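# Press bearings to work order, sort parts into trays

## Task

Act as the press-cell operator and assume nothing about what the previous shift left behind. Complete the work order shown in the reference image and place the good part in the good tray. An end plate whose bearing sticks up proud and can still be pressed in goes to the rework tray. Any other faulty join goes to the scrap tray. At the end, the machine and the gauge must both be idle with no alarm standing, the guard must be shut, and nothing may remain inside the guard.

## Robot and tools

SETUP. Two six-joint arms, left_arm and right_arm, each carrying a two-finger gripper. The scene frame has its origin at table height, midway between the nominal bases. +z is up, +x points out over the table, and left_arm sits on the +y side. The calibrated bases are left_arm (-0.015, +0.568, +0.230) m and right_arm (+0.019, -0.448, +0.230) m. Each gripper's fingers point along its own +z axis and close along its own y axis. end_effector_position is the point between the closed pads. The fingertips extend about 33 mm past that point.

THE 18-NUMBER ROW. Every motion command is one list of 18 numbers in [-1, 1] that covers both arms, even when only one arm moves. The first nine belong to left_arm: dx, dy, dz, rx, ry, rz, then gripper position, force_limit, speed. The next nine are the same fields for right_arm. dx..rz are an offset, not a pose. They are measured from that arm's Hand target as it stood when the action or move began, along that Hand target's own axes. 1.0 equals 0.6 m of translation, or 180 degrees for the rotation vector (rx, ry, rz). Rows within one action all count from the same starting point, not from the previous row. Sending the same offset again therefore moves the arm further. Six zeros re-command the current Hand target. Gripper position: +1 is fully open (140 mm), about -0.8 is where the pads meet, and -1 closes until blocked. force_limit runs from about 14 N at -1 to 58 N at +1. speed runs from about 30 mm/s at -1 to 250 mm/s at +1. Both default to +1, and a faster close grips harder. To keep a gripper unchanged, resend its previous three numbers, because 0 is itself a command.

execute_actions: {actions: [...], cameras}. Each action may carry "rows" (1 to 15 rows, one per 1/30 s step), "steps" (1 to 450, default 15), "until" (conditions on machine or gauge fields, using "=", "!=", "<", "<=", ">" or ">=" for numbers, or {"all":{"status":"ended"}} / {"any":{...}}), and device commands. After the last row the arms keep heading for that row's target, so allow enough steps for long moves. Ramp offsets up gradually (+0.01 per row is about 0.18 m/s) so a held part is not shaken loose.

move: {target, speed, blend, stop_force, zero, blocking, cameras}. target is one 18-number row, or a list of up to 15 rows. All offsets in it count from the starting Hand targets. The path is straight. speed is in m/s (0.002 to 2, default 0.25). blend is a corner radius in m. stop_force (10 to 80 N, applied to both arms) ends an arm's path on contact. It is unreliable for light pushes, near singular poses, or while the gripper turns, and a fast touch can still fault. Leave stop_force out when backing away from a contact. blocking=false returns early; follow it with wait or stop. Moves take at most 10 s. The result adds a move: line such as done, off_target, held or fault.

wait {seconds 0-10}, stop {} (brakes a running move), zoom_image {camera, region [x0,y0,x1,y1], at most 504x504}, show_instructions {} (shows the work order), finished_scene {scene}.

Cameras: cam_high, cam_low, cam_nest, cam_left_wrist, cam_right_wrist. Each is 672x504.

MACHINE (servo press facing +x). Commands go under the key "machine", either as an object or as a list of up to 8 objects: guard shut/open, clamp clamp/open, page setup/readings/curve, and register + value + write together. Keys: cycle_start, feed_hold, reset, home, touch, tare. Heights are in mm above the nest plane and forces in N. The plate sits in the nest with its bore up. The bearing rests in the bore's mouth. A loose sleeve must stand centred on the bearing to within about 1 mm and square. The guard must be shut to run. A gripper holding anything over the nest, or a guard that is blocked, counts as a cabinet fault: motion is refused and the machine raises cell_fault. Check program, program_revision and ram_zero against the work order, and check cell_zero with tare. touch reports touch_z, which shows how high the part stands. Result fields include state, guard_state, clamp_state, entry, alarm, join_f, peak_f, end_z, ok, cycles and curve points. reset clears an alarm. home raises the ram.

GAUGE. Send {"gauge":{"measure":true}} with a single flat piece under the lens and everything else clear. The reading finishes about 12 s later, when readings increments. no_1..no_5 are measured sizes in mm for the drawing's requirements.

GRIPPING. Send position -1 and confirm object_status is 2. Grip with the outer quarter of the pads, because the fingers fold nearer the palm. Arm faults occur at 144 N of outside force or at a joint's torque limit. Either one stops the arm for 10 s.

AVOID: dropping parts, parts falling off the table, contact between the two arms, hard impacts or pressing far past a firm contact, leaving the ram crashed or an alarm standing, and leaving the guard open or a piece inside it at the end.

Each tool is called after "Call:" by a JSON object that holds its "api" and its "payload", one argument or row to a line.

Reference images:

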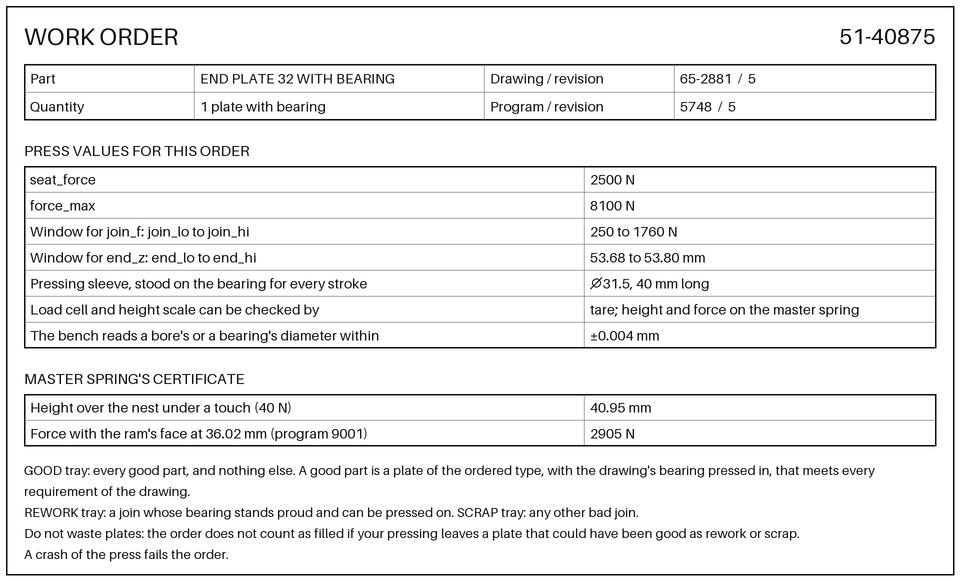

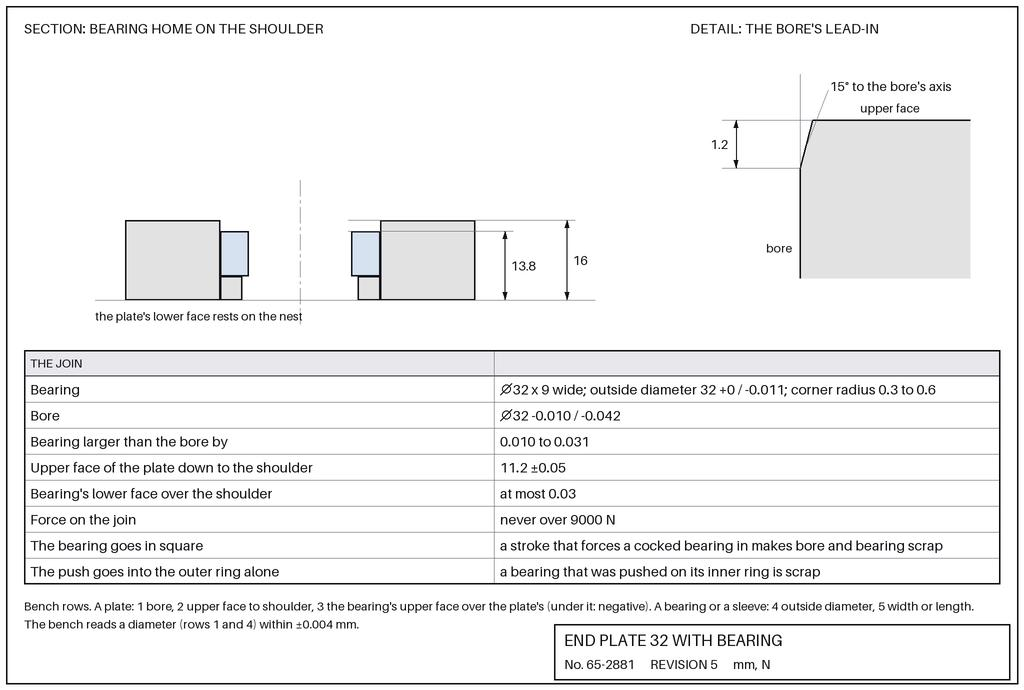

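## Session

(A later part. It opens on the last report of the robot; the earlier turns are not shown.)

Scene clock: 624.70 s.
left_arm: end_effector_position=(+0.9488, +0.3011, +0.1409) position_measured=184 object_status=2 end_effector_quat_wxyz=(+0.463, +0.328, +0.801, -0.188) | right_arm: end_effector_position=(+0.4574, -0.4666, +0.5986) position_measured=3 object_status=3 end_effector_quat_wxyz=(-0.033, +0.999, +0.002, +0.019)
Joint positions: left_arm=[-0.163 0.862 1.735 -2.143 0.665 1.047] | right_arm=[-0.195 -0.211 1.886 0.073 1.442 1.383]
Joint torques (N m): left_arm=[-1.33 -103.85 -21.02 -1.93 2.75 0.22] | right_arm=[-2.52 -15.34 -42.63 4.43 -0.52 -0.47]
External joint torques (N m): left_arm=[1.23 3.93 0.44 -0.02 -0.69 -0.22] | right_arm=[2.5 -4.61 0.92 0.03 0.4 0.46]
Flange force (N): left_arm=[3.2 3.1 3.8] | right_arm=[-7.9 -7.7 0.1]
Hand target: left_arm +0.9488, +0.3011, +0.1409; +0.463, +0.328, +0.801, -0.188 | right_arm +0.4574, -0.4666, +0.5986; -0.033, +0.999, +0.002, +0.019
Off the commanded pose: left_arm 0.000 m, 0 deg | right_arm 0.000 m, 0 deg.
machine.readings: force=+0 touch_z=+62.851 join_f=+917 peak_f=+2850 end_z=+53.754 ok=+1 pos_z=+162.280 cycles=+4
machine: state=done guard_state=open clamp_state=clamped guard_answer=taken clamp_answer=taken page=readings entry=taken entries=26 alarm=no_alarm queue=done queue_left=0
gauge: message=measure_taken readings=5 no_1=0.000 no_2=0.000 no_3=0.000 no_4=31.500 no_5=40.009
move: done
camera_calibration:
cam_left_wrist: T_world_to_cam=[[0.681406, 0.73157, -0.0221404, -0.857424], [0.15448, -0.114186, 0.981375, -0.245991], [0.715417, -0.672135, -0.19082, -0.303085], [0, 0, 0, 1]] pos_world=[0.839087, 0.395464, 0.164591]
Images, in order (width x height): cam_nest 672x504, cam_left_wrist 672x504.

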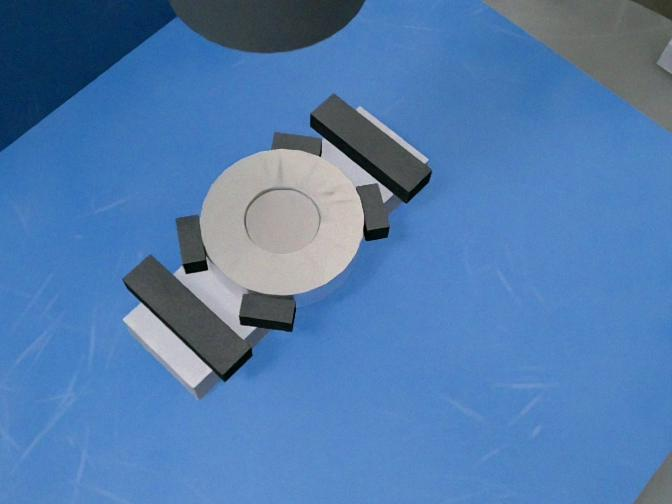

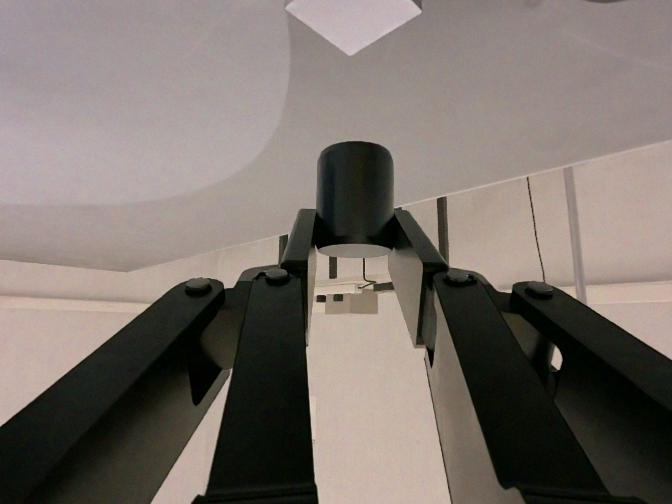

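Call:
{"api": "move", "payload": {
  "target": [0.0823,0,0.0475,0,0,0,-1,-0.2,-1,0,0,0,0,0,0,1,1,1],
  "speed": 0.12
}}

Call:
{"api": "move", "payload": {
  "target": [0.0289,0,0.0167,0,0,0,-1,-0.2,-1,0,0,0,0,0,0,1,1,1],
  "speed": 0.012,
  "stop_force": 10,
  "cameras": ["cam_left_wrist","cam_high"]
}}

Scene clock: 626.37 s.
left_arm: end_effector_position=(+0.9489, +0.3012, +0.0839) position_measured=184 object_status=2 end_effector_quat_wxyz=(+0.463, +0.328, +0.801, -0.188) | right_arm: end_effector_position=(+0.4574, -0.4666, +0.5986) position_measured=3 object_status=3 end_effector_quat_wxyz=(-0.033, +0.999, +0.002, +0.019)
Joint positions: left_arm=[-0.162 0.943 1.718 -2.207 0.702 1.13] | right_arm=[-0.195 -0.211 1.886 0.073 1.442 1.383]
Joint torques (N m): left_arm=[-1.07 -106.97 -18.51 -1.83 2.72 0.19] | right_arm=[-2.18 -15.33 -42.74 4.41 -0.52 -0.56]
External joint torques (N m): left_arm=[1 3.91 0.11 -0.03 -0.55 -0.19] | right_arm=[2.16 -4.68 1.02 0.04 0.4 0.56]
Flange force (N): left_arm=[3.4 3.1 4.3] | right_arm=[-8.3 -7.1 0.2]
Hand target: left_arm +0.9489, +0.3012, +0.0839; +0.463, +0.328, +0.801, -0.188 | right_arm +0.4574, -0.4666, +0.5986; -0.033, +0.999, +0.002, +0.019
Off the commanded pose: left_arm 0.000 m, 0 deg | right_arm 0.000 m, 0 deg.
machine.readings: force=+0 touch_z=+62.851 join_f=+917 peak_f=+2850 end_z=+53.754 ok=+1 pos_z=+162.280 cycles=+4
machine: state=done guard_state=open clamp_state=clamped guard_answer=taken clamp_answer=taken page=readings entry=taken entries=26 alarm=no_alarm queue=done queue_left=0
gauge: message=measure_taken readings=5 no_1=0.000 no_2=0.000 no_3=0.000 no_4=31.500 no_5=40.009
move: done

Scene clock: 628.20 s.
left_arm: end_effector_position=(+0.9491, +0.3011, +0.0712) position_measured=184 object_status=2 end_effector_quat_wxyz=(+0.463, +0.328, +0.801, -0.188) | right_arm: end_effector_position=(+0.4574, -0.4666, +0.5986) position_measured=3 object_status=3 end_effector_quat_wxyz=(-0.033, +0.999, +0.002, +0.019)
Joint positions: left_arm=[-0.162 0.962 1.712 -2.22 0.71 1.147] | right_arm=[-0.195 -0.211 1.886 0.073 1.442 1.383]
Joint torques (N m): left_arm=[-3.03 -96.23 -14.5 -1 0.18 0.21] | right_arm=[-2.22 -15.37 -42.71 4.41 -0.56 -0.47]
External joint torques (N m): left_arm=[3.33 -7.55 -3.56 -0.83 2 -0.21] | right_arm=[2.24 -4.8 0.93 0.06 0.44 0.46]
Flange force (N): left_arm=[-5.4 3.2 -6.1] | right_arm=[-8.4 -7.1 0.0]
Hand target: left_arm +0.9490, +0.3011, +0.0712; +0.463, +0.328, +0.801, -0.188 (not the last commanded pose) | right_arm +0.4574, -0.4666, +0.5986; -0.033, +0.999, +0.002, +0.019
Off the commanded pose: left_arm 0.007 m, 0 deg | right_arm 0.000 m, 0 deg.
machine.readings: force=+0 touch_z=+62.851 join_f=+917 peak_f=+2850 end_z=+53.754 ok=+1 pos_z=+162.280 cycles=+4
machine: state=done guard_state=open clamp_state=clamped guard_answer=taken clamp_answer=taken page=readings entry=taken entries=26 alarm=no_alarm queue=done queue_left=0
gauge: message=measure_taken readings=5 no_1=0.000 no_2=0.000 no_3=0.000 no_4=31.500 no_5=40.009
move: contact (left_arm)
camera_calibration:
cam_left_wrist: T_world_to_cam=[[0.681427, 0.731553, -0.0220937, -0.859262], [0.154004, -0.11381, 0.981494, -0.177285], [0.7155, -0.672219, -0.190215, -0.316644], [0, 0, 0, 1]] pos_world=[0.839386, 0.395565, 0.0947897]
Images, in order (width x height): cam_high 672x504, cam_left_wrist 672x504.

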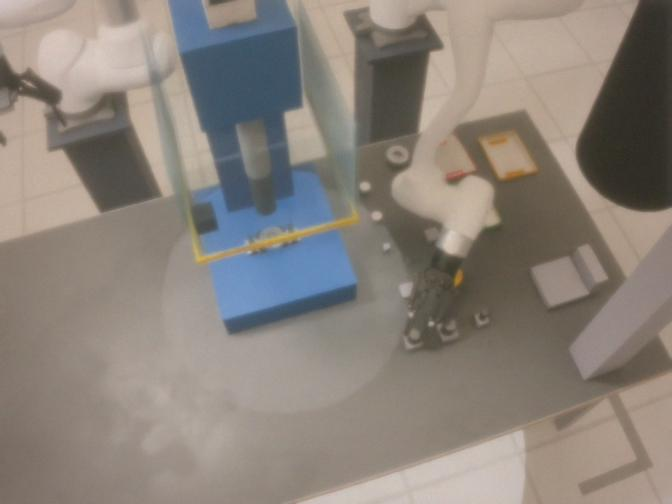

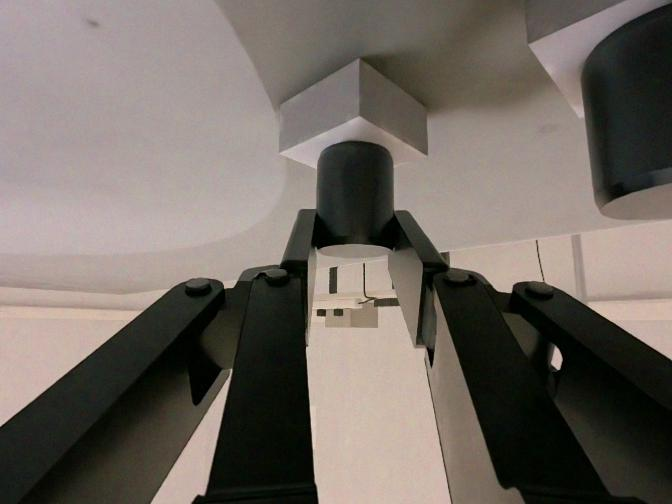

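Call:
{"api": "execute_actions", "payload": {
  "actions": [
    {"rows":[[0,0,0,0,0,0,-0.28,-0.2,-1,0,0,0,0,0,0,1,1,1]],"steps":30,"machine":{"clamp":"open"}}
  ]
}}

Call:
{"api": "move", "payload": {
  "target": [0,0,-0.2,0,0,0,-0.28,-0.2,-1,0,0,0,0,0,0,1,1,1],
  "speed": 0.2,
  "cameras": ["cam_left_wrist"]
}}

Scene clock: 630.23 s.
left_arm: end_effector_position=(+0.9490, +0.3011, +0.0711) position_measured=164 object_status=3 end_effector_quat_wxyz=(+0.463, +0.328, +0.801, -0.188) | right_arm: end_effector_position=(+0.4574, -0.4666, +0.5986) position_measured=3 object_status=3 end_effector_quat_wxyz=(-0.033, +0.999, +0.002, +0.019)
Joint positions: left_arm=[-0.162 0.962 1.712 -2.22 0.71 1.147] | right_arm=[-0.195 -0.211 1.886 0.073 1.442 1.383]
Joint torques (N m): left_arm=[-0.59 -104.65 -17.21 -1.56 2.2 0.21] | right_arm=[-2.68 -15.67 -42.78 4.42 -0.53 -0.48]
External joint torques (N m): left_arm=[0.67 0.86 -0.76 -0.27 -0.02 -0.21] | right_arm=[2.65 -4.22 1.08 0.04 0.41 0.48]
Flange force (N): left_arm=[0.6 1.9 2.0] | right_arm=[-7.4 -8.0 0.5]
Hand target: left_arm +0.9490, +0.3011, +0.0712; +0.463, +0.328, +0.801, -0.188 | right_arm +0.4574, -0.4666, +0.5986; -0.033, +0.999, +0.002, +0.019
Off the commanded pose: left_arm 0.000 m, 0 deg | right_arm 0.000 m, 0 deg.
machine.readings: force=+0 touch_z=+62.851 join_f=+917 peak_f=+2850 end_z=+53.754 ok=+1 pos_z=+162.280 cycles=+4
machine: state=idle guard_state=open clamp_state=between guard_answer=taken clamp_answer=taken page=readings entry=taken entries=26 alarm=no_alarm queue=running queue_left=0
gauge: message=measure_taken readings=5 no_1=0.000 no_2=0.000 no_3=0.000 no_4=31.500 no_5=40.009

Scene clock: 631.23 s.
left_arm: end_effector_position=(+0.8748, +0.3738, +0.1311) position_measured=164 object_status=3 end_effector_quat_wxyz=(+0.463, +0.328, +0.801, -0.188) | right_arm: end_effector_position=(+0.4574, -0.4666, +0.5986) position_measured=3 object_status=3 end_effector_quat_wxyz=(-0.033, +0.999, +0.002, +0.019)
Joint positions: left_arm=[-0.071 0.817 1.898 -2.149 0.766 1.163] | right_arm=[-0.195 -0.211 1.886 0.073 1.442 1.383]
Joint torques (N m): left_arm=[-0.36 -93.45 -15.39 -1.43 2.09 0.16] | right_arm=[-2.6 -15.3 -42.58 4.45 -0.56 -0.51]
External joint torques (N m): left_arm=[0.34 1.38 -0.53 -0.2 0.1 -0.16] | right_arm=[2.58 -4.78 0.83 0.01 0.44 0.51]
Flange force (N): left_arm=[1.4 1.6 2.2] | right_arm=[-8.0 -8.0 -0.1]
Hand target: left_arm +0.8748, +0.3739, +0.1311; +0.463, +0.328, +0.801, -0.188 | right_arm +0.4574, -0.4666, +0.5986; -0.033, +0.999, +0.002, +0.019
Off the commanded pose: left_arm 0.000 m, 0 deg | right_arm 0.000 m, 0 deg.
machine.readings: force=+0 touch_z=+62.851 join_f=+917 peak_f=+2850 end_z=+53.754 ok=+1 pos_z=+162.280 cycles=+4
machine: state=idle guard_state=open clamp_state=open guard_answer=taken clamp_answer=taken page=readings entry=taken entries=26 alarm=no_alarm queue=done queue_left=0
gauge: message=measure_taken readings=5 no_1=0.000 no_2=0.000 no_3=0.000 no_4=31.500 no_5=40.009
move: done
camera_calibration:
cam_left_wrist: T_world_to_cam=[[0.681466, 0.731514, -0.022174, -0.860492], [0.154062, -0.11377, 0.981489, -0.216422], [0.71545, -0.672268, -0.190229, -0.203155], [0, 0, 0, 1]] pos_world=[0.765086, 0.468265, 0.15469]
Images, in order (width x height): cam_left_wrist 672x504.

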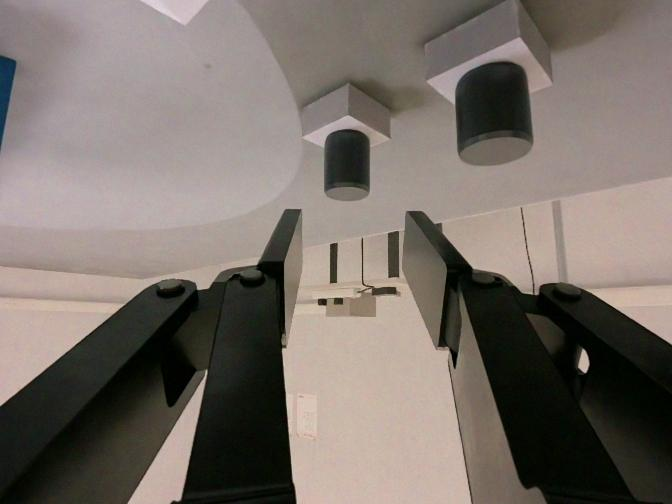

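Call:
{"api": "move", "payload": {
  "target": [
    [-0.0875,-0.1970,-0.2448,0.2158,0,0.1244,0.43,0,-1,0,0,0,0,0,0,1,1,1],
    [-0.1,-0.5818,-0.1380,0.2158,0,0.1244,0.43,0,-1,0,0,0,0,0,0,1,1,1],
    [-0.0665,-0.7448,0.0705,0.2158,0,0.1244,0.43,0,-1,0,0,0,0,0,0,1,1,1]
  ],
  "speed": [0.25,0.25,0.08],
  "blend": [0.04,0,0],
  "cameras": ["cam_nest","cam_left_wrist"]
}}

Scene clock: 638.77 s.
left_arm: end_effector_position=(+0.6020, +0.0154, +0.1434) position_measured=75 object_status=3 end_effector_quat_wxyz=(+0.356, +0.609, +0.616, -0.351) | right_arm: end_effector_position=(+0.4574, -0.4666, +0.5986) position_measured=3 object_status=3 end_effector_quat_wxyz=(-0.033, +0.999, +0.002, +0.019)
Joint positions: left_arm=[-0.49 0.786 1.934 -1.769 0.904 1.091] | right_arm=[-0.195 -0.211 1.886 0.073 1.442 1.383]
Joint torques (N m): left_arm=[-1.29 -89.74 -14.03 -0.99 1.97 0.2] | right_arm=[-2.11 -15.48 -42.66 4.36 -0.58 -0.47]
External joint torques (N m): left_arm=[1.4 1.21 -0.5 -0.21 0.13 -0.19] | right_arm=[2.09 -4.49 0.94 0.1 0.47 0.46]
Flange force (N): left_arm=[2.1 2.6 0.2] | right_arm=[-7.9 -6.7 0.0]
Hand target: left_arm +0.6020, +0.0154, +0.1434; +0.356, +0.609, +0.616, -0.351 | right_arm +0.4574, -0.4666, +0.5986; -0.033, +0.999, +0.002, +0.019
Off the commanded pose: left_arm 0.000 m, 0 deg | right_arm 0.000 m, 0 deg.
machine.readings: force=+0 touch_z=+62.851 join_f=+917 peak_f=+2850 end_z=+53.754 ok=+1 pos_z=+162.280 cycles=+4
machine: state=idle guard_state=open clamp_state=open guard_answer=taken clamp_answer=taken page=readings entry=taken entries=26 alarm=no_alarm queue=done queue_left=0
gauge: message=measure_taken readings=5 no_1=0.000 no_2=0.000 no_3=0.000 no_4=31.500 no_5=40.009
move: done
camera_calibration:
cam_left_wrist: T_world_to_cam=[[0.999001, 0.0383111, -0.0229958, -0.592491], [0.029912, -0.19108, 0.981119, -0.151192], [0.0331937, -0.980827, -0.192035, 0.169147], [0, 0, 0, 1]] pos_world=[0.590807, 0.159713, 0.167194]
Images, in order (width x height): cam_nest 672x504, cam_left_wrist 672x504.

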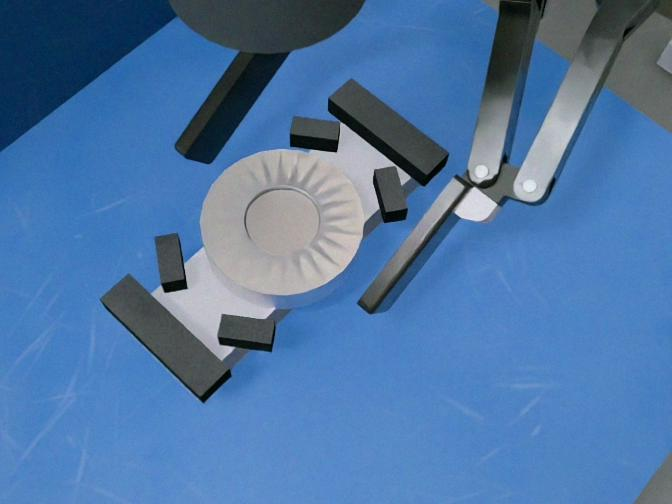

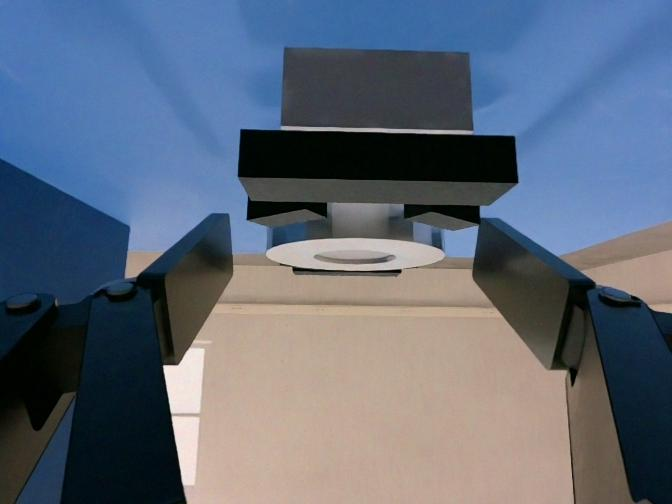

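Call:
{"api": "execute_actions", "payload": {
  "actions": [
    {"rows":[[0,0,0,0,0,0,-1,0,-1,0,0,0,0,0,0,1,1,1]],"steps":105}
  ],
  "cameras": ["cam_nest"]
}}

Scene clock: 643.27 s.
left_arm: end_effector_position=(+0.6020, +0.0154, +0.1434) position_measured=127 object_status=2 end_effector_quat_wxyz=(+0.356, +0.609, +0.616, -0.351) | right_arm: end_effector_position=(+0.4574, -0.4666, +0.5986) position_measured=3 object_status=3 end_effector_quat_wxyz=(-0.033, +0.999, +0.002, +0.019)
Joint positions: left_arm=[-0.49 0.786 1.934 -1.769 0.904 1.091] | right_arm=[-0.195 -0.211 1.886 0.073 1.442 1.383]
Joint torques (N m): left_arm=[-1.96 -83.87 -12.14 -0.47 0.42 0.24] | right_arm=[-2.05 -15.84 -42.73 4.38 -0.63 -0.5]
External joint torques (N m): left_arm=[2.11 -4.86 -2.44 -0.75 1.69 -0.24] | right_arm=[1.99 -3.93 1.06 0.07 0.51 0.5]
Flange force (N): left_arm=[-4.2 2.1 -5.3] | right_arm=[-7.2 -6.5 0.2]
Hand target: left_arm +0.6020, +0.0154, +0.1434; +0.356, +0.609, +0.616, -0.351 | right_arm +0.4574, -0.4666, +0.5986; -0.033, +0.999, +0.002, +0.019
Off the commanded pose: left_arm 0.000 m, 0 deg | right_arm 0.000 m, 0 deg.
machine.readings: force=+0 touch_z=+62.851 join_f=+917 peak_f=+2850 end_z=+53.754 ok=+1 pos_z=+162.280 cycles=+4
machine: state=idle guard_state=open clamp_state=open guard_answer=taken clamp_answer=taken page=readings entry=taken entries=26 alarm=no_alarm queue=done queue_left=0
gauge: message=measure_taken readings=5 no_1=0.000 no_2=0.000 no_3=0.000 no_4=31.500 no_5=40.009
Images, in order (width x height): cam_nest 672x504.

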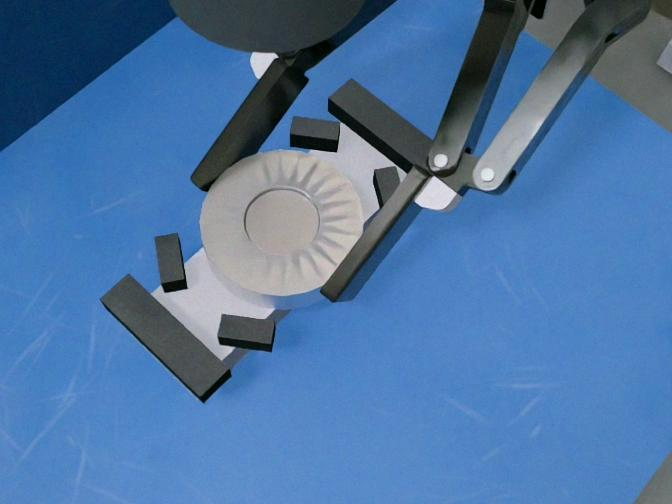

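Call:
{"api": "move", "payload": {
  "target": [
    [-0.0938,0,-0.0542,0,0,0,-1,0,-1,0,0,0,0,0,0,1,1,1],
    [0.0310,0.0048,-0.3758,0,0,0,-1,0,-1,0,0,0,0,0,0,1,1,1],
    [0.4043,0.1770,-0.8889,-0.578,0,-0.3333,-1,0,-1,0,0,0,0,0,0,1,1,1]
  ],
  "speed": [0.12,0.25,0.25],
  "blend": [0.01,0.04,0],
  "cameras": ["cam_left_wrist","cam_high"]
}}

Scene clock: 650.67 s.
left_arm: end_effector_position=(+0.7011, +0.5997, +0.2009) position_measured=127 object_status=2 end_effector_quat_wxyz=(+0.483, -0.229, +0.834, +0.133) | right_arm: end_effector_position=(+0.4574, -0.4666, +0.5986) position_measured=3 object_status=3 end_effector_quat_wxyz=(-0.033, +0.999, +0.002, +0.019)
Joint positions: left_arm=[-0.346 0.566 2.306 -4.144 0.887 1.833] | right_arm=[-0.195 -0.211 1.886 0.073 1.442 1.383]
Joint torques (N m): left_arm=[-0.54 -74.15 -15.97 0.08 2.79 0.17] | right_arm=[-2.42 -15.51 -42.94 4.37 -0.56 -0.46]
External joint torques (N m): left_arm=[0.52 1.52 -0.65 -0.22 -0.47 -0.17] | right_arm=[2.44 -4.74 1.13 0.1 0.44 0.46]
Flange force (N): left_arm=[1.2 -1.1 3.4] | right_arm=[-8.4 -7.6 0.4]
Hand target: left_arm +0.7011, +0.5997, +0.2009; +0.483, -0.229, +0.834, +0.133 | right_arm +0.4574, -0.4666, +0.5986; -0.033, +0.999, +0.002, +0.019
Off the commanded pose: left_arm 0.000 m, 0 deg | right_arm 0.000 m, 0 deg.
machine.readings: force=+0 touch_z=+62.851 join_f=+917 peak_f=+2850 end_z=+53.754 ok=+1 pos_z=+162.280 cycles=+4
machine: state=idle guard_state=open clamp_state=open guard_answer=taken clamp_answer=taken page=readings entry=taken entries=26 alarm=no_alarm queue=done queue_left=0
gauge: message=measure_taken readings=5 no_1=0.000 no_2=0.000 no_3=0.000 no_4=31.500 no_5=40.009
move: done
camera_calibration:
cam_left_wrist: T_world_to_cam=[[-0.534039, 0.845118, -0.0240441, -0.12129], [0.146219, 0.120333, 0.981906, -0.367495], [0.83272, 0.520861, -0.187835, -0.712034], [0, 0, 0, 1]] pos_world=[0.581887, 0.517597, 0.224185]
Images, in order (width x height): cam_high 672x504, cam_left_wrist 672x504.

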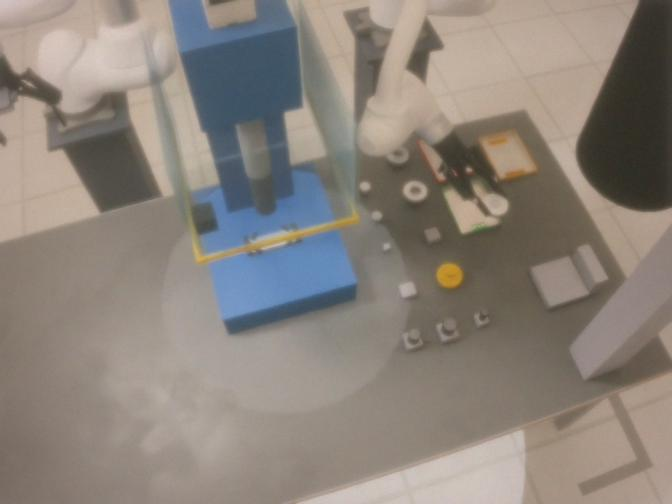

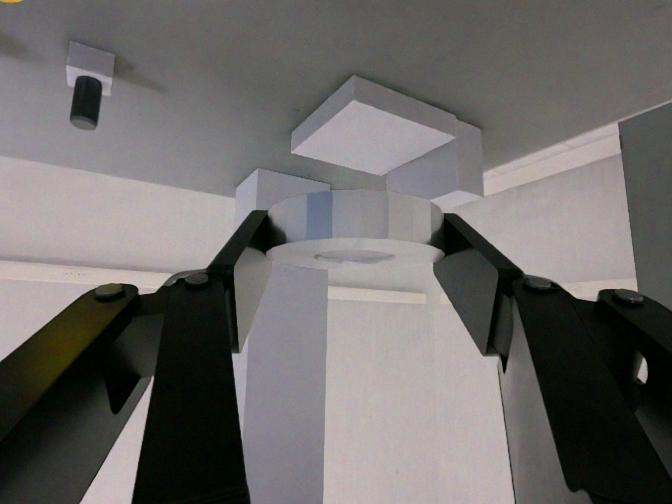

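Call:
{"api": "move", "payload": {
  "target": [
    [-0.0533,0.049,0.4620,0,0,0,-1,0,-1,0,0,0,0,0,0,1,1,1],
    [-0.0128,0.049,0.4853,0,0,0,-1,0,-1,0,0,0,0,0,0,1,1,1]
  ],
  "speed": [0.2,0.08],
  "blend": [0.01,0]
}}

Call:
{"api": "move", "payload": {
  "target": [0.0289,0,0.0167,0,0,0,-1,0,-1,0,0,0,0,0,0,1,1,1],
  "speed": 0.012,
  "stop_force": 10,
  "cameras": ["cam_left_wrist","cam_low"]
}}

Scene clock: 654.37 s.
left_arm: end_effector_position=(+0.9064, +0.7563, +0.0628) position_measured=127 object_status=2 end_effector_quat_wxyz=(+0.483, -0.229, +0.834, +0.133) | right_arm: end_effector_position=(+0.4574, -0.4666, +0.5986) position_measured=3 object_status=3 end_effector_quat_wxyz=(-0.033, +0.999, +0.002, +0.019)
Joint positions: left_arm=[-0.022 0.921 1.892 -3.816 0.778 1.806] | right_arm=[-0.195 -0.211 1.886 0.073 1.442 1.383]
Joint torques (N m): left_arm=[-0.93 -102.7 -18.26 -0.49 2.79 0.11] | right_arm=[-2.47 -15.59 -42.89 4.38 -0.58 -0.52]
External joint torques (N m): left_arm=[0.88 1.13 -0.13 -0.22 -0.46 -0.11] | right_arm=[2.44 -4.33 1.18 0.08 0.46 0.52]
Flange force (N): left_arm=[0.3 0.3 2.3] | right_arm=[-7.8 -7.6 0.5]
Hand target: left_arm +0.9064, +0.7563, +0.0628; +0.483, -0.229, +0.834, +0.133 | right_arm +0.4574, -0.4666, +0.5986; -0.033, +0.999, +0.002, +0.019
Off the commanded pose: left_arm 0.000 m, 0 deg | right_arm 0.000 m, 0 deg.
machine.readings: force=+0 touch_z=+62.851 join_f=+917 peak_f=+2850 end_z=+53.754 ok=+1 pos_z=+162.280 cycles=+4
machine: state=idle guard_state=open clamp_state=open guard_answer=taken clamp_answer=taken page=readings entry=taken entries=26 alarm=no_alarm queue=done queue_left=0
gauge: message=measure_taken readings=5 no_1=0.000 no_2=0.000 no_3=0.000 no_4=31.500 no_5=40.009
move: done

Scene clock: 656.13 s.
left_arm: end_effector_position=(+0.9065, +0.7563, +0.0508) position_measured=127 object_status=2 end_effector_quat_wxyz=(+0.483, -0.229, +0.834, +0.133) | right_arm: end_effector_position=(+0.4574, -0.4666, +0.5986) position_measured=3 object_status=3 end_effector_quat_wxyz=(-0.033, +0.999, +0.002, +0.019)
Joint positions: left_arm=[-0.022 0.94 1.886 -3.807 0.789 1.794] | right_arm=[-0.195 -0.211 1.886 0.073 1.442 1.383]
Joint torques (N m): left_arm=[-1.14 -95.85 -16.18 -0.45 0.1 0.45] | right_arm=[-2.4 -15.47 -42.72 4.39 -0.6 -0.5]
External joint torques (N m): left_arm=[1.08 -6.23 -1.62 -0.24 2.23 -0.45] | right_arm=[2.36 -4.53 0.99 0.06 0.48 0.5]
Flange force (N): left_arm=[-4.9 2.1 -5.5] | right_arm=[-7.9 -7.4 0.1]
Hand target: left_arm +0.9065, +0.7563, +0.0508; +0.483, -0.229, +0.834, +0.133 (not the last commanded pose) | right_arm +0.4574, -0.4666, +0.5986; -0.033, +0.999, +0.002, +0.019
Off the commanded pose: left_arm 0.008 m, 0 deg | right_arm 0.000 m, 0 deg.
machine.readings: force=+0 touch_z=+62.851 join_f=+917 peak_f=+2850 end_z=+53.754 ok=+1 pos_z=+162.280 cycles=+4
machine: state=idle guard_state=open clamp_state=open guard_answer=taken clamp_answer=taken page=readings entry=taken entries=26 alarm=no_alarm queue=done queue_left=0
gauge: message=measure_taken readings=5 no_1=0.000 no_2=0.000 no_3=0.000 no_4=31.500 no_5=40.009
move: contact (left_arm)
camera_calibration:
cam_left_wrist: T_world_to_cam=[[-0.534132, 0.845053, -0.0242601, -0.147479], [0.145677, 0.12027, 0.981995, -0.268314], [0.832755, 0.52098, -0.187345, -0.992934], [0, 0, 0, 1]] pos_world=[0.787186, 0.674196, 0.0738835]
Images, in order (width x height): cam_low 672x504, cam_left_wrist 672x504.

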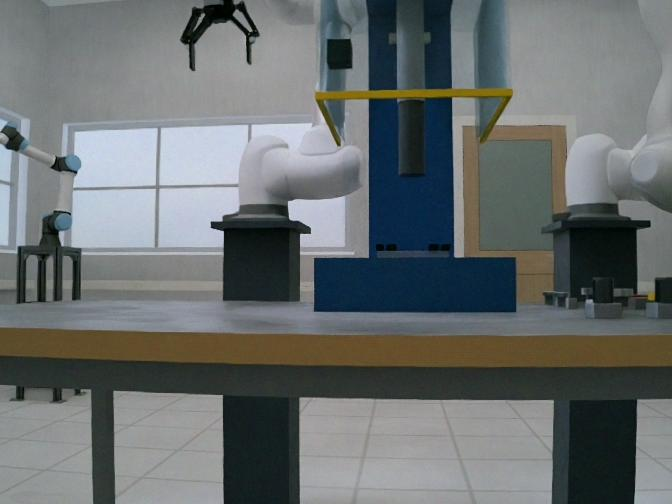

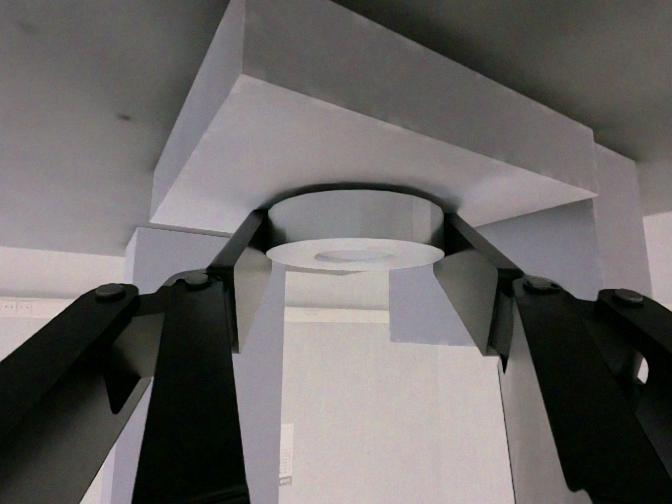

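Call:
{"api": "execute_actions", "payload": {
  "actions": [
    {"rows":[[0,0,0,0,0,0,0.24,0,-1,0,0,0,0,0,0,1,1,1]],"steps":30}
  ]
}}

Call:
{"api": "move", "payload": {
  "target": [
    [0,0,-0.15,0,0,0,0.24,0,-1,0,0,0,0,0,0,1,1,1],
    [0,0,-0.4,0,0,0,0.24,0,-1,0,0,0,0,0,0,1,1,1]
  ],
  "speed": [0.12,0.25],
  "blend": [0.02,0],
  "cameras": ["cam_left_wrist"]
}}

Call:
{"api": "execute_actions", "payload": {
  "actions": [
    {"gauge":{"measure":true},"steps":390,"until":{"gauge":{"readings":[">=",6]}}}
  ]
}}

Scene clock: 658.30 s.
left_arm: end_effector_position=(+0.9065, +0.7563, +0.0507) position_measured=99 object_status=3 end_effector_quat_wxyz=(+0.483, -0.229, +0.834, +0.133) | right_arm: end_effector_position=(+0.4574, -0.4666, +0.5986) position_measured=3 object_status=3 end_effector_quat_wxyz=(-0.033, +0.999, +0.002, +0.019)
Joint positions: left_arm=[-0.022 0.94 1.886 -3.807 0.789 1.794] | right_arm=[-0.195 -0.211 1.886 0.073 1.442 1.383]
Joint torques (N m): left_arm=[-1.1 -102.86 -16.98 -0.49 2.27 0.1] | right_arm=[-2.45 -14.85 -42.78 4.38 -0.55 -0.41]
External joint torques (N m): left_arm=[1.16 0.7 -0.75 -0.2 0.06 -0.1] | right_arm=[2.46 -5.32 1.02 0.08 0.43 0.4]
Flange force (N): left_arm=[0.1 0.3 2.8] | right_arm=[-9.3 -7.6 0.1]
Hand target: left_arm +0.9065, +0.7563, +0.0508; +0.483, -0.229, +0.834, +0.133 | right_arm +0.4574, -0.4666, +0.5986; -0.033, +0.999, +0.002, +0.019
Off the commanded pose: left_arm 0.000 m, 0 deg | right_arm 0.000 m, 0 deg.
machine.readings: force=+0 touch_z=+62.851 join_f=+917 peak_f=+2850 end_z=+53.754 ok=+1 pos_z=+162.280 cycles=+4
machine: state=idle guard_state=open clamp_state=open guard_answer=taken clamp_answer=taken page=readings entry=taken entries=26 alarm=no_alarm queue=done queue_left=0
gauge: message=measure_taken readings=5 no_1=0.000 no_2=0.000 no_3=0.000 no_4=31.500 no_5=40.009

Scene clock: 660.07 s.
left_arm: end_effector_position=(+0.7276, +0.6497, +0.1700) position_measured=99 object_status=3 end_effector_quat_wxyz=(+0.483, -0.229, +0.834, +0.133) | right_arm: end_effector_position=(+0.4574, -0.4666, +0.5986) position_measured=3 object_status=3 end_effector_quat_wxyz=(-0.033, +0.999, +0.002, +0.019)
Joint positions: left_arm=[-0.233 0.64 2.271 -3.996 0.889 1.772] | right_arm=[-0.195 -0.211 1.886 0.073 1.442 1.383]
Joint torques (N m): left_arm=[-0.59 -77.91 -14.05 -0.16 2.31 0.25] | right_arm=[-2.23 -15.75 -42.71 4.41 -0.54 -0.56]
External joint torques (N m): left_arm=[0.66 0.82 -0.62 -0.13 0.03 -0.25] | right_arm=[2.22 -4.29 0.97 0.06 0.42 0.56]
Flange force (N): left_arm=[1.0 0.0 2.6] | right_arm=[-7.5 -7.2 0.2]
Hand target: left_arm +0.7276, +0.6497, +0.1700; +0.483, -0.229, +0.834, +0.133 | right_arm +0.4574, -0.4666, +0.5986; -0.033, +0.999, +0.002, +0.019
Off the commanded pose: left_arm 0.000 m, 0 deg | right_arm 0.000 m, 0 deg.
machine.readings: force=+0 touch_z=+62.851 join_f=+917 peak_f=+2850 end_z=+53.754 ok=+1 pos_z=+162.280 cycles=+4
machine: state=idle guard_state=open clamp_state=open guard_answer=taken clamp_answer=taken page=readings entry=taken entries=26 alarm=no_alarm queue=done queue_left=0
gauge: message=measure_taken readings=5 no_1=0.000 no_2=0.000 no_3=0.000 no_4=31.500 no_5=40.009
move: done
camera_calibration:
cam_left_wrist: T_world_to_cam=[[-0.534113, 0.845069, -0.0241249, -0.150104], [0.14575, 0.120153, 0.981998, -0.346561], [0.832755, 0.520981, -0.187344, -0.766068], [0, 0, 0, 1]] pos_world=[0.608286, 0.567596, 0.193184]
Images, in order (width x height): cam_left_wrist 672x504.

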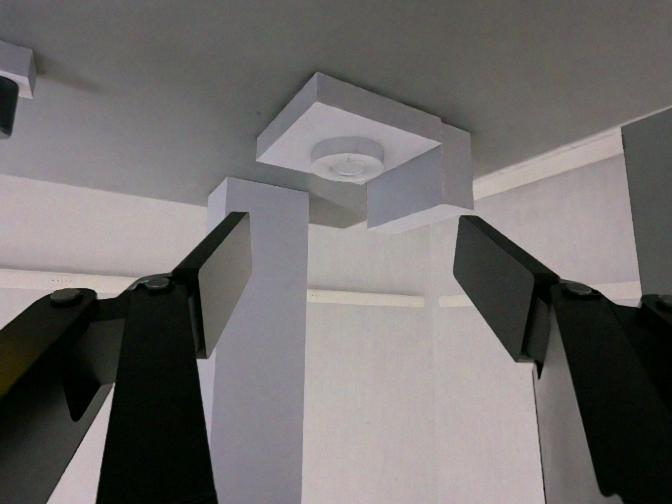

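Scene clock: 672.27 s.
left_arm: end_effector_position=(+0.7276, +0.6497, +0.1700) position_measured=99 object_status=3 end_effector_quat_wxyz=(+0.483, -0.229, +0.834, +0.133) | right_arm: end_effector_position=(+0.4574, -0.4666, +0.5986) position_measured=3 object_status=3 end_effector_quat_wxyz=(-0.033, +0.999, +0.002, +0.019)
Joint positions: left_arm=[-0.233 0.64 2.271 -3.996 0.889 1.772] | right_arm=[-0.195 -0.211 1.886 0.073 1.442 1.383]
Joint torques (N m): left_arm=[-0.92 -77.09 -14 -0.13 2.24 0.15] | right_arm=[-2.37 -15.55 -42.58 4.42 -0.57 -0.51]
External joint torques (N m): left_arm=[1 -0.02 -0.67 -0.16 0.09 -0.15] | right_arm=[2.36 -4.53 0.82 0.05 0.45 0.5]
Flange force (N): left_arm=[-0.7 0.6 1.9] | right_arm=[-7.7 -7.4 -0.1]
Hand target: left_arm +0.7276, +0.6497, +0.1700; +0.483, -0.229, +0.834, +0.133 | right_arm +0.4574, -0.4666, +0.5986; -0.033, +0.999, +0.002, +0.019
Tool commands: left_gripper/position=+0.24 left_gripper/force_limit=+0.0 left_gripper/speed=-1.0 right_gripper/position=+1.0 right_gripper/force_limit=+1.0 right_gripper/speed=+1.0
Off the commanded pose: left_arm 0.000 m, 0 deg | right_arm 0.000 m, 0 deg.
machine.readings: force=+0 touch_z=+62.851 join_f=+917 peak_f=+2850 end_z=+53.754 ok=+1 pos_z=+162.280 cycles=+4
machine: state=idle guard_state=open clamp_state=open guard_answer=taken clamp_answer=taken page=readings entry=taken entries=26 alarm=no_alarm queue=done queue_left=0
gauge: message=measure_taken readings=6 no_1=0.000 no_2=0.000 no_3=-2.202 no_4=0.000 no_5=0.000

Call:
{"api": "execute_actions", "payload": {
  "actions": [],
  "cameras": ["cam_high"]
}}

Call:
{"api": "zoom_image", "payload": {
  "camera": "cam_high",
  "region": [340, 120, 560, 250]
}}

Scene clock: 673.47 s.
left_arm: end_effector_position=(+0.7276, +0.6497, +0.1700) position_measured=99 object_status=3 end_effector_quat_wxyz=(+0.483, -0.229, +0.834, +0.133) | right_arm: end_effector_position=(+0.4574, -0.4666, +0.5986) position_measured=3 object_status=3 end_effector_quat_wxyz=(-0.033, +0.999, +0.002, +0.019)
Joint positions: left_arm=[-0.233 0.64 2.271 -3.996 0.889 1.772] | right_arm=[-0.195 -0.211 1.886 0.073 1.442 1.383]
Joint velocities: within noise
Joint torques (N m): left_arm=[-0.91 -77.68 -13.81 -0.06 2.25 0.12] | right_arm=[-2.43 -15.43 -42.64 4.42 -0.52 -0.47]
External joint torques (N m): left_arm=[0.87 0.51 -0.89 -0.23 0.09 -0.12] | right_arm=[2.41 -4.55 0.91 0.04 0.4 0.47]
Flange force (N): left_arm=[-0.1 -0.2 2.6] | right_arm=[-7.8 -7.5 0.1]
Hand target: left_arm +0.7276, +0.6497, +0.1700; +0.483, -0.229, +0.834, +0.133 | right_arm +0.4574, -0.4666, +0.5986; -0.033, +0.999, +0.002, +0.019
Tool commands: left_gripper/position=+0.24 left_gripper/force_limit=+0.0 left_gripper/speed=-1.0 right_gripper/position=+1.0 right_gripper/force_limit=+1.0 right_gripper/speed=+1.0
Off the commanded pose: left_arm 0.000 m, 0 deg | right_arm 0.000 m, 0 deg.
machine.readings: force=+0 touch_z=+62.851 join_f=+917 peak_f=+2850 end_z=+53.754 ok=+1 pos_z=+162.280 cycles=+4
machine: state=idle guard_state=open clamp_state=open guard_answer=taken clamp_answer=taken page=readings entry=taken entries=26 alarm=no_alarm queue=done queue_left=0
gauge: message=measure_taken readings=6 no_1=0.000 no_2=0.000 no_3=-2.202 no_4=0.000 no_5=0.000
Images, in order (width x height): cam_high 672x504.

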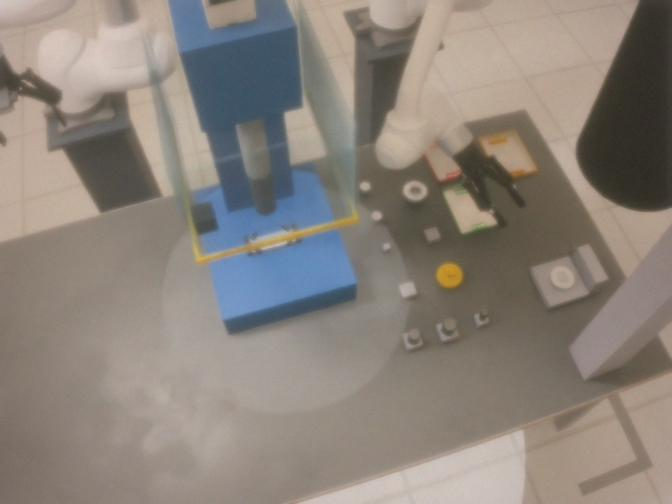

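Scaled by 2.291 from the camera's 672x504 image, which has a finer 960x720 frame.

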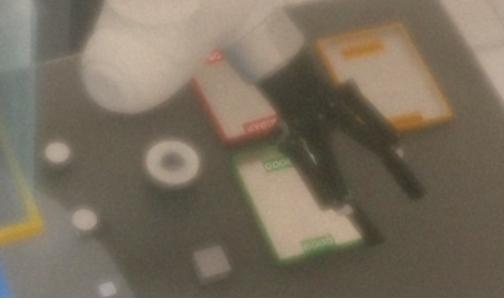

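Call:
{"api": "move", "payload": {
  "target": [
    [0,0,0.25,0,0,0,0.24,0,-1,0,0,0,0,0,0,1,1,1],
    [0,0,0.4,0,0,0,0.24,0,-1,0,0,0,0,0,0,1,1,1]
  ],
  "speed": [0.25,0.1],
  "blend": [0.02,0]
}}

Call:
{"api": "execute_actions", "payload": {
  "actions": [
    {"rows":[[0,0,0,0,0,0,-1,0,-1,0,0,0,0,0,0,1,1,1]],"steps":75}
  ],
  "cameras": ["cam_high","cam_left_wrist"]
}}

Call:
{"api": "zoom_image", "payload": {
  "camera": "cam_high",
  "region": [340, 120, 560, 250]
}}

Scene clock: 676.63 s.
left_arm: end_effector_position=(+0.9065, +0.7563, +0.0508) position_measured=99 object_status=3 end_effector_quat_wxyz=(+0.483, -0.229, +0.834, +0.133) | right_arm: end_effector_position=(+0.4574, -0.4666, +0.5986) position_measured=3 object_status=3 end_effector_quat_wxyz=(-0.033, +0.999, +0.002, +0.019)
Joint positions: left_arm=[-0.022 0.94 1.886 -3.807 0.789 1.794] | right_arm=[-0.195 -0.211 1.886 0.073 1.442 1.383]
Joint torques (N m): left_arm=[-0.83 -104 -16.63 -0.57 2.24 0.18] | right_arm=[-2.39 -15.81 -42.9 4.42 -0.59 -0.45]
External joint torques (N m): left_arm=[1.06 1.93 -1.04 -0.13 0.09 -0.18] | right_arm=[2.37 -4.13 1.16 0.05 0.46 0.44]
Flange force (N): left_arm=[1.6 -0.1 4.8] | right_arm=[-7.5 -7.2 0.5]
Hand target: left_arm +0.9065, +0.7563, +0.0508; +0.483, -0.229, +0.834, +0.133 | right_arm +0.4574, -0.4666, +0.5986; -0.033, +0.999, +0.002, +0.019
Off the commanded pose: left_arm 0.000 m, 0 deg | right_arm 0.000 m, 0 deg.
machine.readings: force=+0 touch_z=+62.851 join_f=+917 peak_f=+2850 end_z=+53.754 ok=+1 pos_z=+162.280 cycles=+4
machine: state=idle guard_state=open clamp_state=open guard_answer=taken clamp_answer=taken page=readings entry=taken entries=26 alarm=no_alarm queue=done queue_left=0
gauge: message=measure_taken readings=6 no_1=0.000 no_2=0.000 no_3=-2.202 no_4=0.000 no_5=0.000
move: done

Scene clock: 679.33 s.
left_arm: end_effector_position=(+0.9065, +0.7563, +0.0508) position_measured=127 object_status=2 end_effector_quat_wxyz=(+0.483, -0.229, +0.834, +0.133) | right_arm: end_effector_position=(+0.4574, -0.4666, +0.5986) position_measured=3 object_status=3 end_effector_quat_wxyz=(-0.033, +0.999, +0.002, +0.019)
Joint positions: left_arm=[-0.022 0.94 1.886 -3.807 0.789 1.794] | right_arm=[-0.195 -0.211 1.886 0.073 1.442 1.383]
Joint torques (N m): left_arm=[-1.68 -93.29 -15.77 -0.36 -0.87 -0.18] | right_arm=[-2.04 -15.34 -42.93 4.41 -0.57 -0.5]
External joint torques (N m): left_arm=[1.73 -8.76 -1.96 -0.33 3.2 0.18] | right_arm=[2.05 -4.89 1.15 0.05 0.45 0.49]
Flange force (N): left_arm=[-7.9 2.6 -7.9] | right_arm=[-8.9 -6.8 0.3]
Hand target: left_arm +0.9065, +0.7563, +0.0508; +0.483, -0.229, +0.834, +0.133 | right_arm +0.4574, -0.4666, +0.5986; -0.033, +0.999, +0.002, +0.019
Off the commanded pose: left_arm 0.000 m, 0 deg | right_arm 0.000 m, 0 deg.
machine.readings: force=+0 touch_z=+62.851 join_f=+917 peak_f=+2850 end_z=+53.754 ok=+1 pos_z=+162.280 cycles=+4
machine: state=idle guard_state=open clamp_state=open guard_answer=taken clamp_answer=taken page=readings entry=taken entries=26 alarm=no_alarm queue=done queue_left=0
gauge: message=measure_taken readings=6 no_1=0.000 no_2=0.000 no_3=-2.202 no_4=0.000 no_5=0.000
camera_calibration:
cam_left_wrist: T_world_to_cam=[[-0.53412, 0.845063, -0.0241763, -0.147498], [0.145722, 0.120197, 0.981997, -0.268399], [0.832755, 0.520981, -0.187344, -0.992916], [0, 0, 0, 1]] pos_world=[0.787186, 0.674196, 0.0739835]
Images, in order (width x height): cam_high 672x504, cam_left_wrist 672x504.

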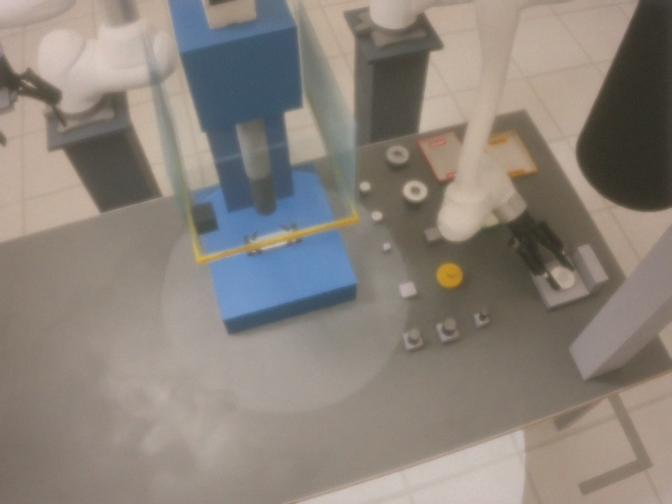

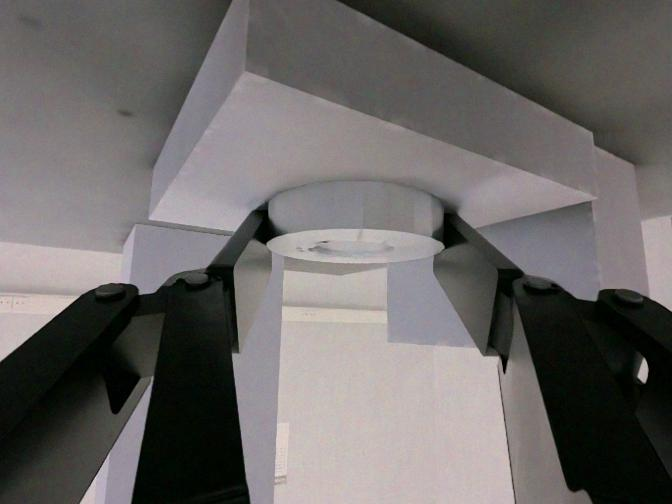

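Scaled by 2.291 from the camera's 672x504 image, which has a finer 960x720 frame.

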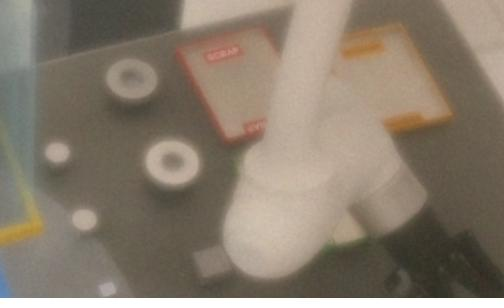

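Call:
{"api": "move", "payload": {
  "target": [
    [-0.0866,0,-0.05,0,0,0,-1,0,-1,0,0,0,0,0,0,1,1,1],
    [0.0455,0.0725,-0.4760,0.1484,0,0.0856,-1,0,-1,0,0,0,0,0,0,1,1,1],
    [0.2358,0.0792,-0.5388,0.1484,0,0.0856,-1,0,-1,0,0,0,0,0,0,1,1,1]
  ],
  "speed": [0.12,0.25,0.15],
  "blend": [0.01,0.03,0],
  "cameras": ["cam_high","cam_left_wrist"]
}}

Call:
{"api": "zoom_image", "payload": {
  "camera": "cam_high",
  "region": [340, 120, 560, 250]
}}

Scene clock: 684.53 s.
left_arm: end_effector_position=(+0.5808, +0.6176, +0.0887) position_measured=127 object_status=2 end_effector_quat_wxyz=(+0.501, +0.001, +0.865, +0.001) | right_arm: end_effector_position=(+0.4574, -0.4666, +0.5986) position_measured=3 object_status=3 end_effector_quat_wxyz=(-0.033, +0.999, +0.002, +0.019)
Joint positions: left_arm=[0.017 0.851 2.575 -3.1 1.334 1.587] | right_arm=[-0.195 -0.211 1.886 0.073 1.442 1.383]
Joint torques (N m): left_arm=[-0.9 -69.9 9.89 1.29 2.88 0.21] | right_arm=[-2.49 -15.39 -42.9 4.4 -0.6 -0.53]
External joint torques (N m): left_arm=[0.93 0.97 -0.29 -0.06 -0.5 -0.21] | right_arm=[2.46 -4.62 1.16 0.07 0.48 0.53]
Flange force (N): left_arm=[1.3 2.8 1.6] | right_arm=[-8.2 -7.7 0.4]
Hand target: left_arm +0.5808, +0.6176, +0.0887; +0.501, +0.001, +0.865, +0.001 | right_arm +0.4574, -0.4666, +0.5986; -0.033, +0.999, +0.002, +0.019
Off the commanded pose: left_arm 0.000 m, 0 deg | right_arm 0.000 m, 0 deg.
machine.readings: force=+0 touch_z=+62.851 join_f=+917 peak_f=+2850 end_z=+53.754 ok=+1 pos_z=+162.280 cycles=+4
machine: state=idle guard_state=open clamp_state=open guard_answer=taken clamp_answer=taken page=readings entry=taken entries=26 alarm=no_alarm queue=done queue_left=0
gauge: message=measure_taken readings=6 no_1=0.000 no_2=0.000 no_3=-2.202 no_4=0.000 no_5=0.000
move: done
camera_calibration:
cam_left_wrist: T_world_to_cam=[[-0.025424, 0.99942, -0.0226395, -0.594256], [0.187449, 0.0270111, 0.981903, -0.208166], [0.981945, 0.0207201, -0.188027, -0.419943], [0, 0, 0, 1]] pos_world=[0.436273, 0.608236, 0.111985]
Images, in order (width x height): cam_high 672x504, cam_left_wrist 672x504.

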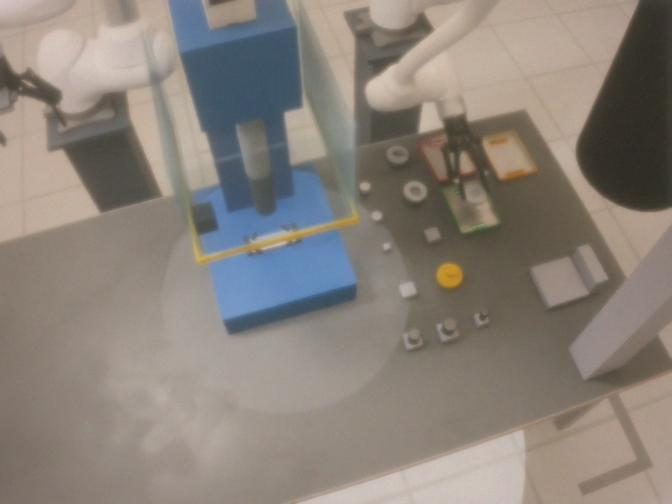

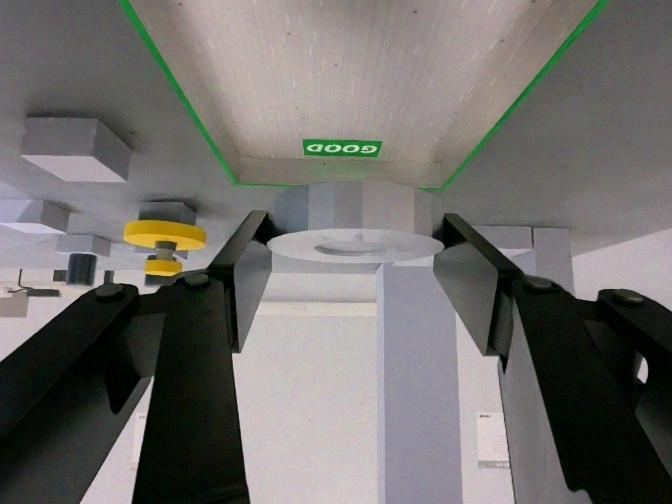

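Scaled by 2.291 from the camera's 672x504 image, which has a finer 960x720 frame.

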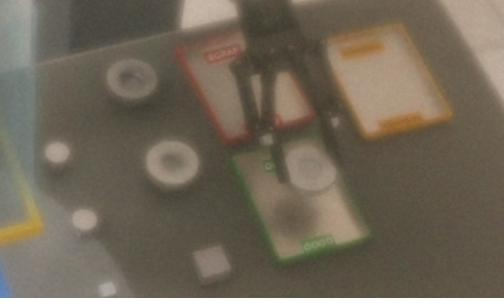

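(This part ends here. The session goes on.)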